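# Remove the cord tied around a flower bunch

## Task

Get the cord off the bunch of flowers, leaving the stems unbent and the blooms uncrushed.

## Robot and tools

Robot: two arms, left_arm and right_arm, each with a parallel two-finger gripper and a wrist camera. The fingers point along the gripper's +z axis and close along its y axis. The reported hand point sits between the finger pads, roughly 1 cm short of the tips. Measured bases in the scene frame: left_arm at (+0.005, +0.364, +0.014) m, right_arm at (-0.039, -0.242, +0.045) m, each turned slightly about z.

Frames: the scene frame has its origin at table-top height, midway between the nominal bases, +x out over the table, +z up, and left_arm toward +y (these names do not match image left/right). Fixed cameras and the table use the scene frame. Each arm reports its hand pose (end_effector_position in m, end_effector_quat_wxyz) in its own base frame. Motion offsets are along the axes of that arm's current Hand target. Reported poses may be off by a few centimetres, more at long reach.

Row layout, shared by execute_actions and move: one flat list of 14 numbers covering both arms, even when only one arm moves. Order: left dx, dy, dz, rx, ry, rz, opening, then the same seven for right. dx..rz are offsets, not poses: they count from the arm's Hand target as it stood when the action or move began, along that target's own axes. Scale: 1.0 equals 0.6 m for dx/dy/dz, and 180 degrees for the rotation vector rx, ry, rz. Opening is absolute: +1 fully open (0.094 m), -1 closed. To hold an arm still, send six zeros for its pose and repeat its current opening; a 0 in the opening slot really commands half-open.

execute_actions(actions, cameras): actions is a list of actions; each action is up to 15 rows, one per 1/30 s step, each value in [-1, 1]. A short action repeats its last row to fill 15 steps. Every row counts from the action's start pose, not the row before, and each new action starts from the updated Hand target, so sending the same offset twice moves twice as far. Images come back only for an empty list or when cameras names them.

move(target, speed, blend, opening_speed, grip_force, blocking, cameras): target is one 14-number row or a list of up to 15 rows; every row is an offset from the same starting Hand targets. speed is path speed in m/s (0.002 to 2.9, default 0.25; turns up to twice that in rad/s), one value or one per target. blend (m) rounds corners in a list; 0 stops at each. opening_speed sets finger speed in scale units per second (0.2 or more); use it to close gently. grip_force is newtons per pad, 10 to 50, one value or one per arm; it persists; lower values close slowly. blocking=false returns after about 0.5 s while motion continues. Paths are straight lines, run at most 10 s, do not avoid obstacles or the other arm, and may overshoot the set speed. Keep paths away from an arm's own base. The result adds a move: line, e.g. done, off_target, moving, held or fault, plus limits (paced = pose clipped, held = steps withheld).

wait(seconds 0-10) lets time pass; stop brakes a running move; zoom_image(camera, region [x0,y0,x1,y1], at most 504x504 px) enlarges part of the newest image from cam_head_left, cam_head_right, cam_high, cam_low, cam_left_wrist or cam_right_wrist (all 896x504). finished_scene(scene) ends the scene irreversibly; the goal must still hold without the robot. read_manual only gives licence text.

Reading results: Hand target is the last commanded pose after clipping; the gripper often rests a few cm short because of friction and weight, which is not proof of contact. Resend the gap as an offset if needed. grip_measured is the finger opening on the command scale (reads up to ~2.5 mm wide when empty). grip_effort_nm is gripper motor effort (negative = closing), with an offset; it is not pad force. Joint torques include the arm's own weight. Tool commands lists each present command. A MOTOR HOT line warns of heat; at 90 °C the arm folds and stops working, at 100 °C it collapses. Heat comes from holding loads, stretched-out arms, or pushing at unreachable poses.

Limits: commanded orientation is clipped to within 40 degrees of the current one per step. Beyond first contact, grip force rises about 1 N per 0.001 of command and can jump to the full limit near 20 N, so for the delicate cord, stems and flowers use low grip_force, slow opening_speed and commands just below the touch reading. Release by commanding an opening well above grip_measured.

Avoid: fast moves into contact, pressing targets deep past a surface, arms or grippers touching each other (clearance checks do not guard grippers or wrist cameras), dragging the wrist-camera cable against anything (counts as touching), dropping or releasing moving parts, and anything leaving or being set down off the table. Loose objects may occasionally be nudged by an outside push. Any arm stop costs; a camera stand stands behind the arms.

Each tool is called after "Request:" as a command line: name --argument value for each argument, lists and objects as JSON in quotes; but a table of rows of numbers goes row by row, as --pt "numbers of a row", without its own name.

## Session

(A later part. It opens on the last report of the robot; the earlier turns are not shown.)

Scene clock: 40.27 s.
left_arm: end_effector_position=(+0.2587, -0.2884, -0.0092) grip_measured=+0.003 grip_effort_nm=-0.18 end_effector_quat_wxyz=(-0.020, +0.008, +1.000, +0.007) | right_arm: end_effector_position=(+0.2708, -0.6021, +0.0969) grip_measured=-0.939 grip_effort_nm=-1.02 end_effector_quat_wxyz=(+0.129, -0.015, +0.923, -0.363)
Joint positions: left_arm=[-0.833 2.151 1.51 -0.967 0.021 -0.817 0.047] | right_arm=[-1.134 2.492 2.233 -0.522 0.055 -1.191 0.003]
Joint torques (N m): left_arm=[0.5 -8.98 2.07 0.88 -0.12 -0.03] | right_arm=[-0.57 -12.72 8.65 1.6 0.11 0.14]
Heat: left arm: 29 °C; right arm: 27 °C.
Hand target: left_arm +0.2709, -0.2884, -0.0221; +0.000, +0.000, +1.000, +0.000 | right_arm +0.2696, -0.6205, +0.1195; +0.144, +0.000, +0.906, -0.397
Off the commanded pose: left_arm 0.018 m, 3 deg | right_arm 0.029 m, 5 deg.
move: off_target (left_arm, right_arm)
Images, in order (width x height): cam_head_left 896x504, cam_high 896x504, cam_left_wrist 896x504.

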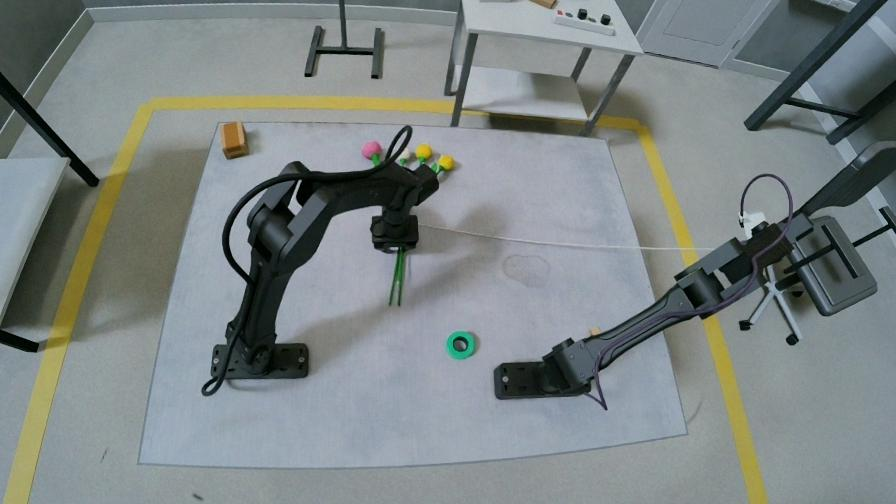

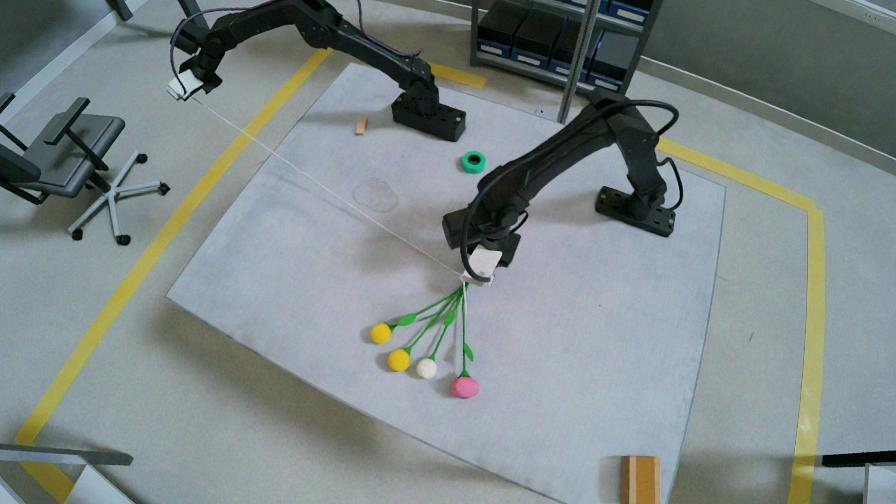

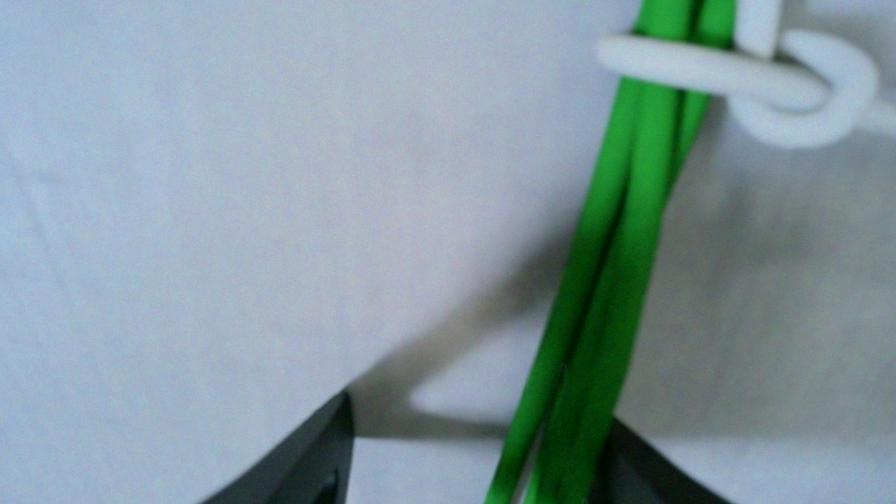

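Request:
zoom_image --camera "cam_high" --region '[400, 250, 520, 370]'

Scaled by 4.200 from the camera's 896x504 image, which has a finer 1280x720 frame.

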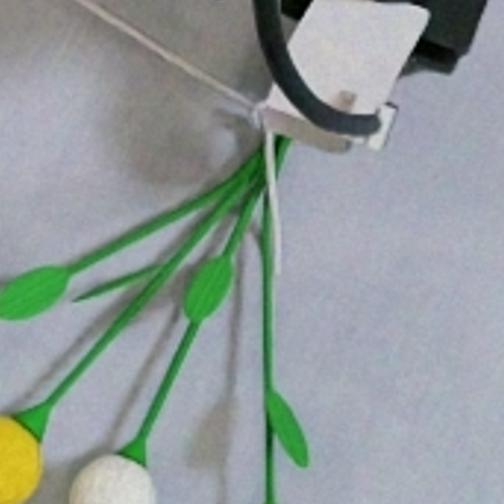

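Request:
move --target '[0,0.17,0,0,0,0,0.0,0.264,-0.1225,0.004,0.0217,0.06,0.053,-1]' --speed 0.08 --cameras '["cam_left_wrist","cam_head_left","cam_high"]'

Scene clock: 49.43 s.
left_arm: end_effector_position=(+0.2763, -0.2206, -0.0063) grip_measured=+0.002 grip_effort_nm=-0.09 end_effector_quat_wxyz=(+0.012, +0.010, +0.998, -0.055) | right_arm: end_effector_position=(+0.1062, -0.6918, +0.1263) grip_measured=-0.939 grip_effort_nm=-1.01 end_effector_quat_wxyz=(+0.088, +0.112, +0.897, -0.419)
Joint positions: left_arm=[-0.638 1.928 1.179 -0.737 0.076 -0.621 0.047] | right_arm=[-1.403 2.727 2.728 -0.689 0.066 -1.186 0.003]
Joint torques (N m): left_arm=[1.81 -7.27 1.11 0.1 -0.57 0.11] | right_arm=[0.09 -12.81 9.1 0.93 0.1 0.12]
Heat: left arm: 28 °C; right arm: 27 °C.
Hand target: left_arm +0.2709, -0.1864, -0.0221; +0.000, +0.000, +1.000, +0.000 | right_arm +0.1100, -0.6907, +0.1298; +0.090, +0.117, +0.899, -0.413
Off the commanded pose: left_arm 0.038 m, 7 deg | right_arm 0.005 m, 1 deg.
move: off_target (left_arm)
Images, in order (width x height): cam_head_left 896x504, cam_high 896x504, cam_left_wrist 896x504.

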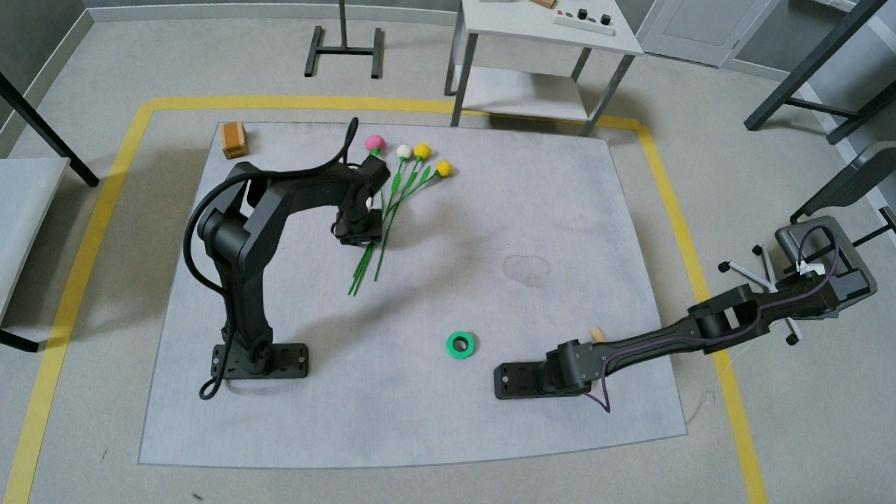

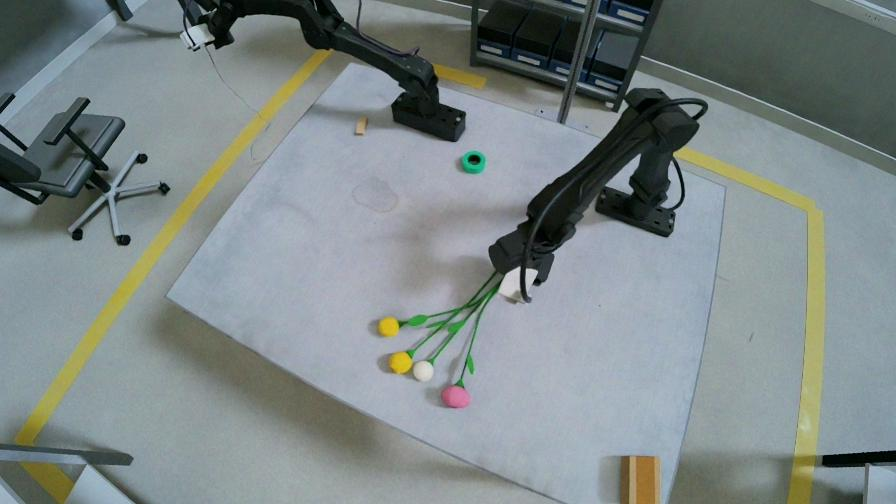

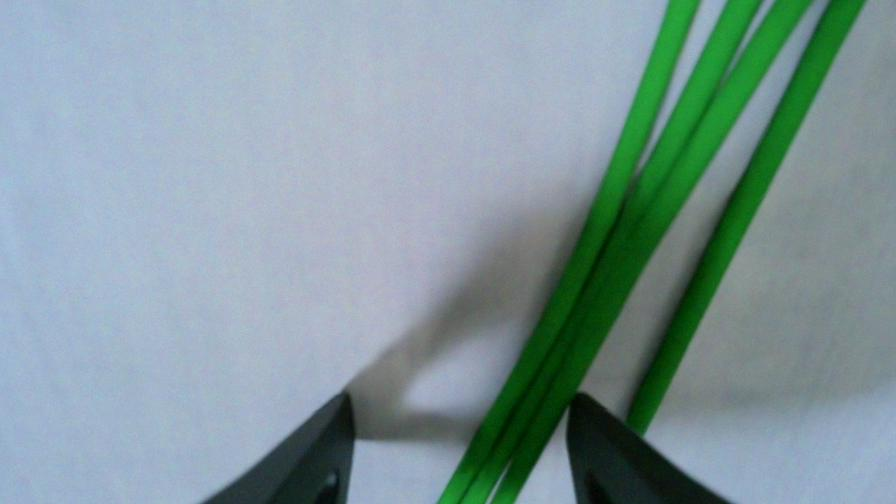

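Request:
move --pt "0 -0.06 0 0 0 0 0.0 -0.054 -0.005 -0.2 -0.03 -0.085 0.06 -1" --pt "0 -0.06 0 0 0 0 0.4 -0.054 -0.005 -0.2 -0.03 -0.085 0.06 -1" --pt "0 -0.06 -0.2 0 0 0 0.4 -0.217 -0.02 -0.798 -0.125 -0.344 0.2415 -1" --speed 0.3 --cameras '["all"]'

Scene clock: 57.33 s.
left_arm: end_effector_position=(+0.2637, -0.2194, +0.0719) grip_measured=+0.397 grip_effort_nm=0.15 end_effector_quat_wxyz=(-0.027, +0.007, +0.999, +0.016) | right_arm: end_effector_position=(+0.1993, -0.3571, +0.4701) grip_measured=-0.939 grip_effort_nm=-1.01 end_effector_quat_wxyz=(+0.673, +0.207, +0.690, -0.169)
Joint positions: left_arm=[-0.692 1.921 1.502 -1.214 0.01 -0.678 0.066] | right_arm=[-1.408 1.373 1.555 -0.24 -0.868 0.001 0.003]
Joint torques (N m): left_arm=[-0.29 -11.93 9.17 -0.18 -0.02 -0.11] | right_arm=[0.44 -5.45 3.58 1.75 -0.16 0]
Heat: left arm: 29 °C; right arm: 27 °C.
Hand target: left_arm +0.2709, -0.2223, +0.0979; +0.000, +0.000, +1.000, +0.000 | right_arm +0.1999, -0.3505, +0.4798; +0.683, +0.183, +0.683, -0.183
Off the commanded pose: left_arm 0.027 m, 4 deg | right_arm 0.012 m, 4 deg.
move: off_target (left_arm, right_arm); target 2's new opening was sent with left_arm's hand 0.016 m and 3 deg from that target

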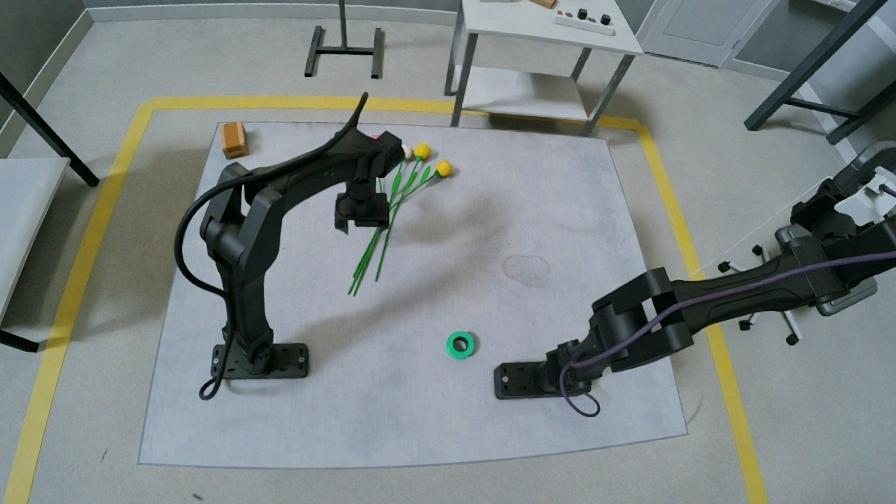

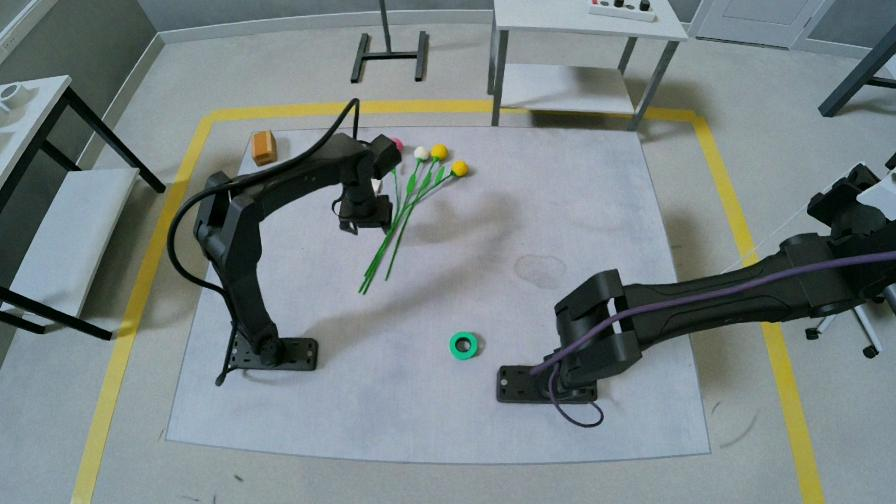

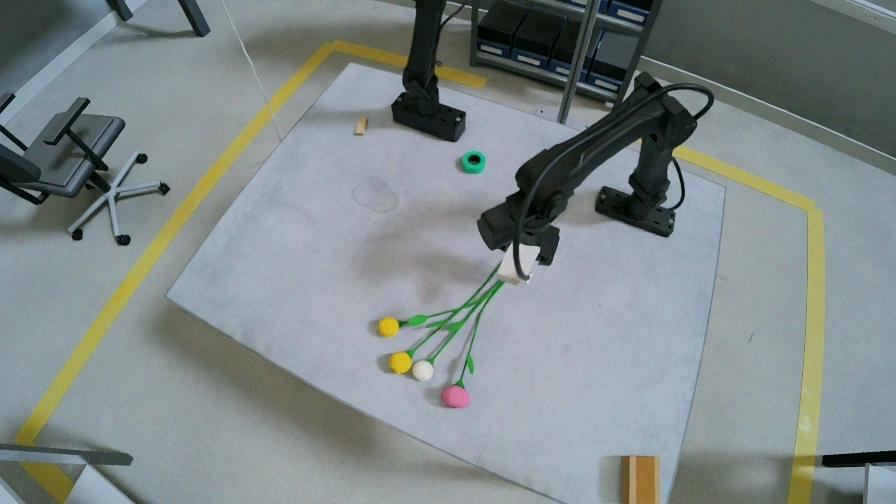

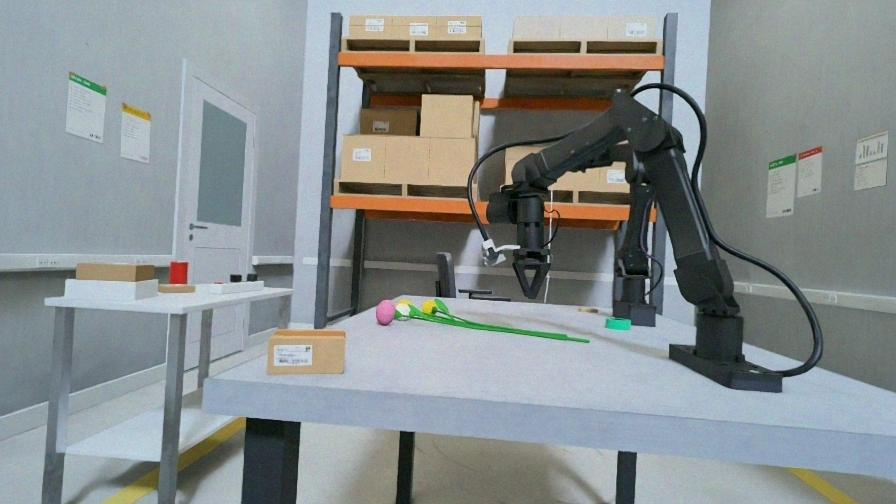

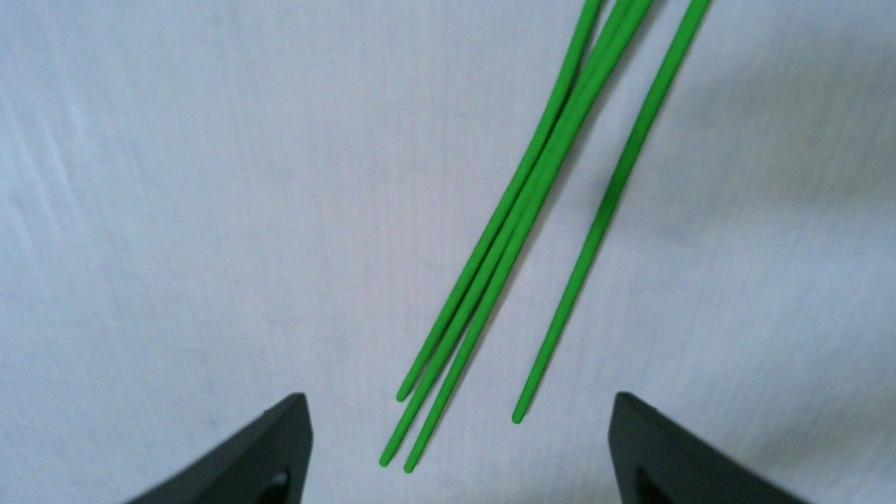

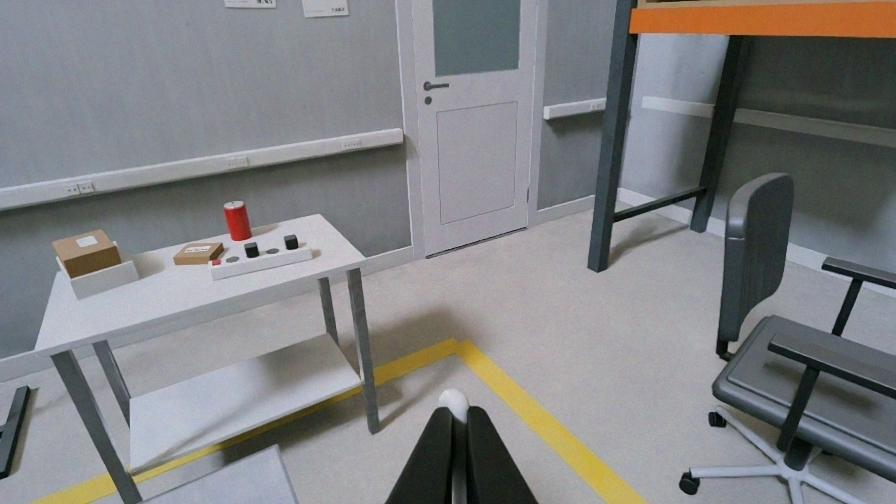

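Request:
move --pt "0 0.25 -0.12 0 0 0 0.4 -0.117 0.708 -0.274 -0.222 0 0 -1" --pt "0 0.25 -0.12 0 0 0 0.4 -0.083 0.968 -0.424 -0.333 0 0 -1" --speed 0.3 --blend '[0.08,0]' --cameras '["cam_high","cam_head_left","cam_head_right","cam_low"]'

Scene clock: 61.07 s.
left_arm: end_effector_position=(+0.2722, -0.0747, +0.1511) grip_measured=+0.397 grip_effort_nm=0.15 end_effector_quat_wxyz=(-0.023, -0.005, +1.000, +0.001) | right_arm: end_effector_position=(+0.2700, +0.2894, +0.4953) grip_measured=-0.939 grip_effort_nm=-1.01 end_effector_quat_wxyz=(+0.654, -0.217, +0.706, +0.164)
Joint positions: left_arm=[-0.265 1.655 1.493 -1.454 0.01 -0.274 0.066] | right_arm=[1.032 1.31 1.682 -0.474 0.485 -0.005 0.003]
Joint torques (N m): left_arm=[0.58 -9.43 7.73 -0.13 -0.05 0.04] | right_arm=[0.18 -3.41 8.05 1.88 0.2 -0.02]
Heat: left arm: 29 °C; right arm: 27 °C.
Hand target: left_arm +0.2710, -0.0723, +0.1699; +0.000, +0.000, +1.000, +0.000 | right_arm +0.2697, +0.2797, +0.5295; +0.683, -0.183, +0.683, +0.183
Off the commanded pose: left_arm 0.019 m, 3 deg | right_arm 0.036 m, 6 deg.
move: off_target (left_arm, right_arm)
Images, in order (width x height): cam_head_left 896x504, cam_head_right 896x504, cam_high 896x504, cam_low 896x504.

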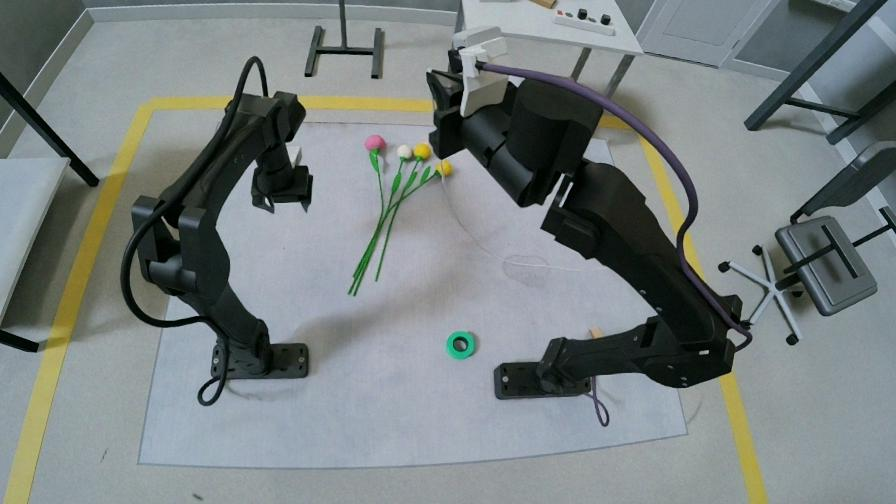

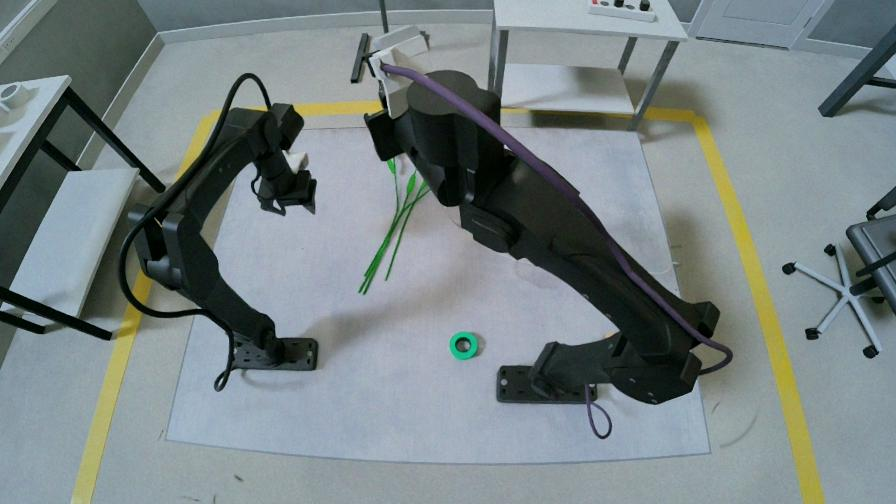

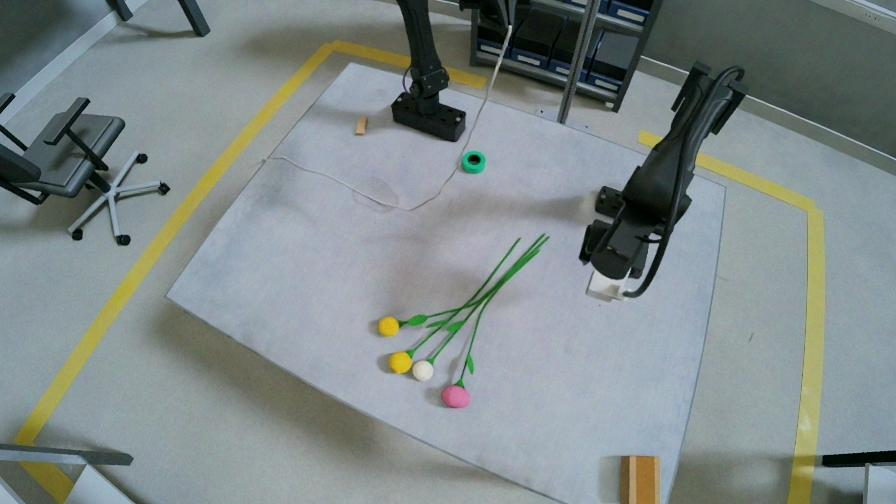

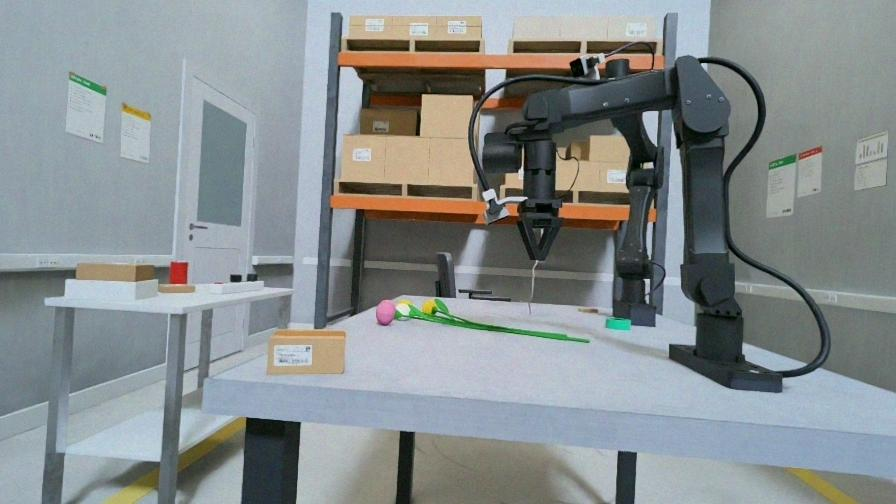

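Request:
move --pt "0 0 0 0 0 0 0.4 -0.05 0.184 -0.086 -0.08 0 0 -1" --pt "0 0 0 0 0 0 0.4 0.88 -0.218 -0.222 0 0.278 0 -1" --speed 0.3 --cameras '["cam_high","cam_head_left"]'

Request:
zoom_image --camera "cam_high" --region '[240, 90, 560, 270]'

Scene clock: 66.90 s.
left_arm: end_effector_position=(+0.2722, -0.0747, +0.1511) grip_measured=+0.397 grip_effort_nm=0.15 end_effector_quat_wxyz=(-0.023, -0.005, +1.000, +0.001) | right_arm: end_effector_position=(+0.2166, +0.0932, -0.0017) grip_measured=-0.939 grip_effort_nm=-1.01 end_effector_quat_wxyz=(+0.312, -0.238, +0.917, +0.073)
Joint positions: left_arm=[-0.265 1.655 1.493 -1.454 0.01 -0.274 0.066] | right_arm=[0.332 0.997 0.156 -0.083 -0.092 -0.146 0.003]
Joint torques (N m): left_arm=[0.49 -9.36 7.76 -0.13 -0.03 0.04] | right_arm=[-0.54 -0.68 3.23 1.5 -0.33 -0.09]
Heat: left arm: 29 °C; right arm: 26 °C.
Hand target: left_arm +0.2710, -0.0723, +0.1699; +0.000, +0.000, +1.000, +0.000 | right_arm +0.2202, +0.0997, +0.0015; +0.331, -0.243, +0.908, +0.088
Off the commanded pose: left_arm 0.019 m, 3 deg | right_arm 0.008 m, 3 deg.
move: off_target (left_arm, right_arm)
Images, in order (width x height): cam_head_left 896x504, cam_high 896x504.

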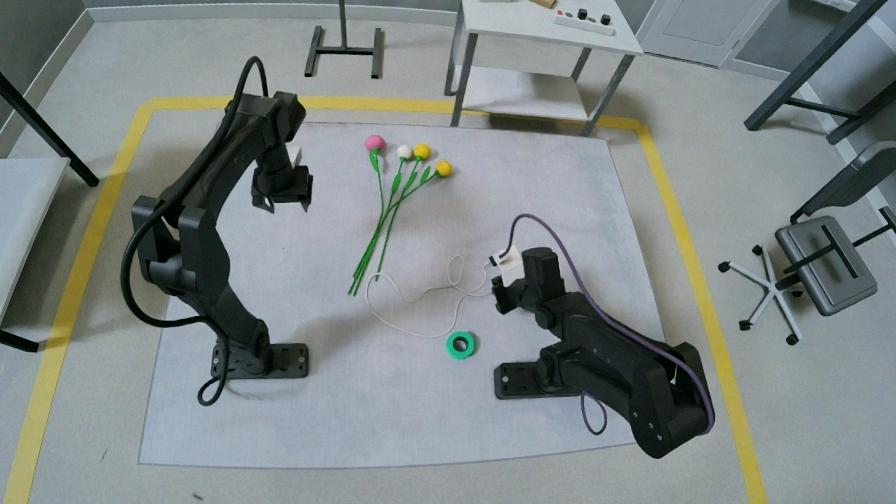

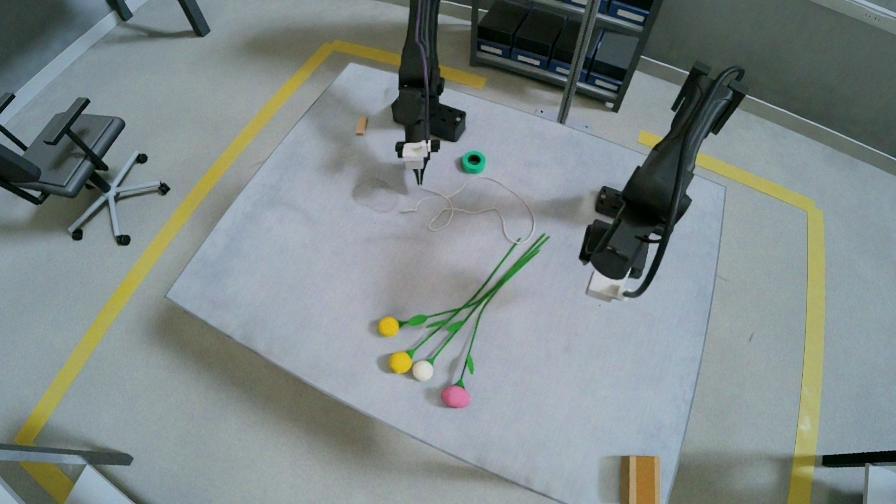

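Scaled by 1.575 from the camera's 896x504 image, which has a finer 1280x720 frame.

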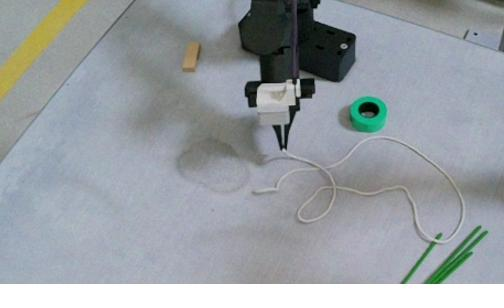

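Request:
move --target '[0,0,0,0,0,0,0.4,0.139,-0.386,-0.09,0,0,0,-1]' --speed 0.2 --cameras '["cam_high","cam_head_left"]'

Request:
zoom_image --camera "cam_high" --region '[240, 90, 560, 270]'

Scene clock: 69.93 s.
left_arm: end_effector_position=(+0.2722, -0.0747, +0.1511) grip_measured=+0.397 grip_effort_nm=0.15 end_effector_quat_wxyz=(-0.023, -0.005, +1.000, +0.001) | right_arm: end_effector_position=(+0.2368, -0.1492, -0.0224) grip_measured=-0.939 grip_effort_nm=-1.01 end_effector_quat_wxyz=(+0.301, -0.233, +0.921, +0.083)
Joint positions: left_arm=[-0.265 1.655 1.493 -1.454 0.01 -0.274 0.066] | right_arm=[-0.957 1.767 0.705 -0.438 -0.632 -1.428 0.003]
Joint torques (N m): left_arm=[0.54 -9.42 7.73 -0.14 -0.06 0.04] | right_arm=[-0.06 -4.98 5.96 0.06 -0.96 -0.09]
Heat: left arm: 29 °C; right arm: 26 °C.
Hand target: left_arm +0.2710, -0.0723, +0.1699; +0.000, +0.000, +1.000, +0.000 | right_arm +0.2505, -0.1502, -0.0106; +0.331, -0.243, +0.908, +0.088
Off the commanded pose: left_arm 0.019 m, 3 deg | right_arm 0.018 m, 4 deg.
move: off_target (left_arm, right_arm)
Images, in order (width x height): cam_head_left 896x504, cam_high 896x504.

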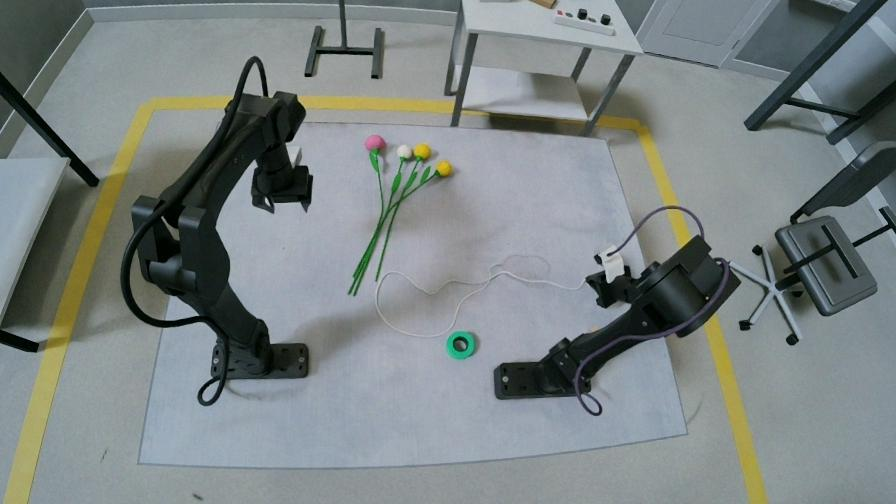

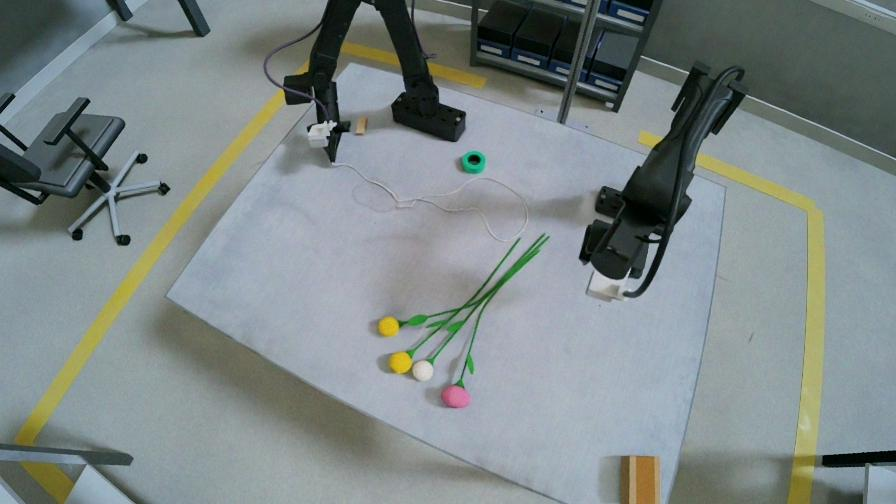

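Scaled by 1.575 from the camera's 896x504 image, which has a finer 1280x720 frame.

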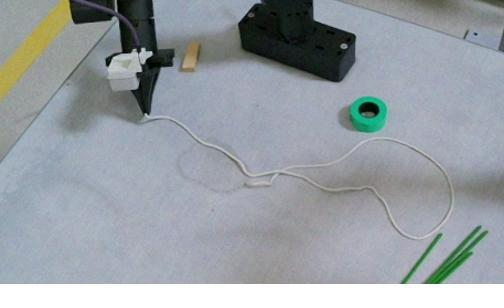

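Request:
move --pt "0 0 0 0 0 0 0.4 0.018 0 0.021 0 0 0 -1" --pt "0 0 0 0 0 0 0.4 0.018 0 0.021 0 0 0 -0.5" --pt "0 0 0 0 0 0 0.4 -0.092 0 -0.11 0 0 0 -0.5" --speed 0.12 --cameras '["cam_high","cam_right_wrist"]'

Request:
zoom_image --camera "cam_high" --region '[290, 90, 590, 290]'

Scene clock: 74.40 s.
left_arm: end_effector_position=(+0.2722, -0.0747, +0.1511) grip_measured=+0.397 grip_effort_nm=0.15 end_effector_quat_wxyz=(-0.023, -0.005, +1.000, +0.001) | right_arm: end_effector_position=(+0.2372, -0.1486, +0.0545) grip_measured=-0.502 grip_effort_nm=0.10 end_effector_quat_wxyz=(+0.298, -0.230, +0.921, +0.098)
Joint positions: left_arm=[-0.265 1.655 1.493 -1.454 0.01 -0.274 0.066] | right_arm=[-0.957 1.587 0.883 -0.827 -0.636 -1.433 0.023]
Joint torques (N m): left_arm=[0.51 -9.33 7.75 -0.12 -0.04 0.04] | right_arm=[-0.14 -6.71 6.97 0 -0.92 -0.1]
Heat: left arm: 29 °C; right arm: 26 °C.
Hand target: left_arm +0.2710, -0.0723, +0.1699; +0.000, +0.000, +1.000, +0.000 | right_arm +0.2503, -0.1502, +0.0755; +0.331, -0.243, +0.908, +0.088
Off the commanded pose: left_arm 0.019 m, 3 deg | right_arm 0.025 m, 4 deg.
move: off_target (left_arm, right_arm); target 2's new opening was sent with right_arm's hand 0.017 m and 4 deg from that target
Images, in order (width x height): cam_high 896x504, cam_right_wrist 896x504.

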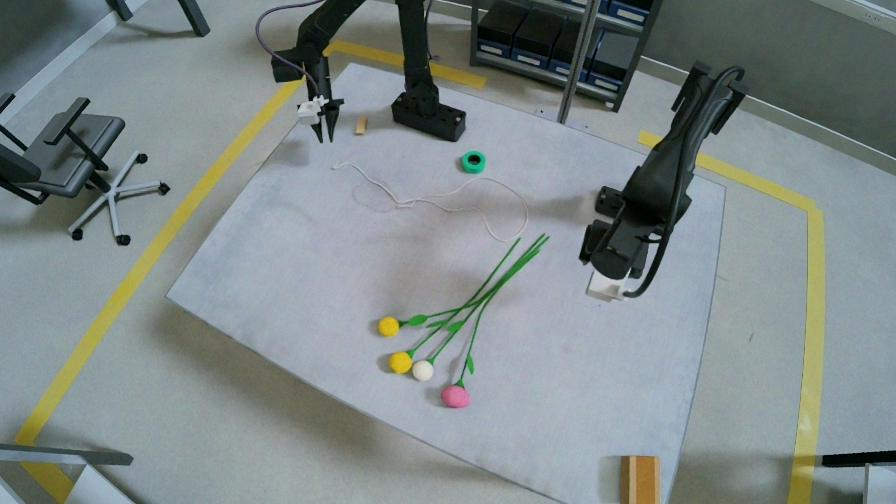

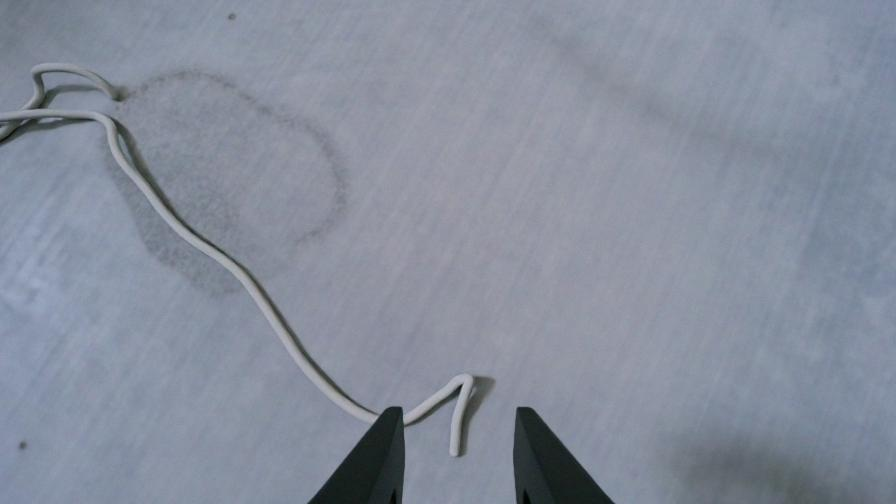

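Scaled by 1.680 from the camera's 896x504 image, which has a finer 1280x720 frame.

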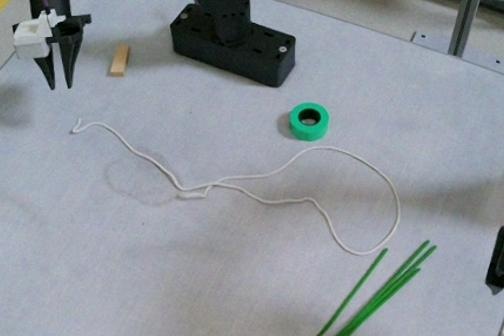

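Request:
finished_scene --scene 2

The scene is finished: the task was done.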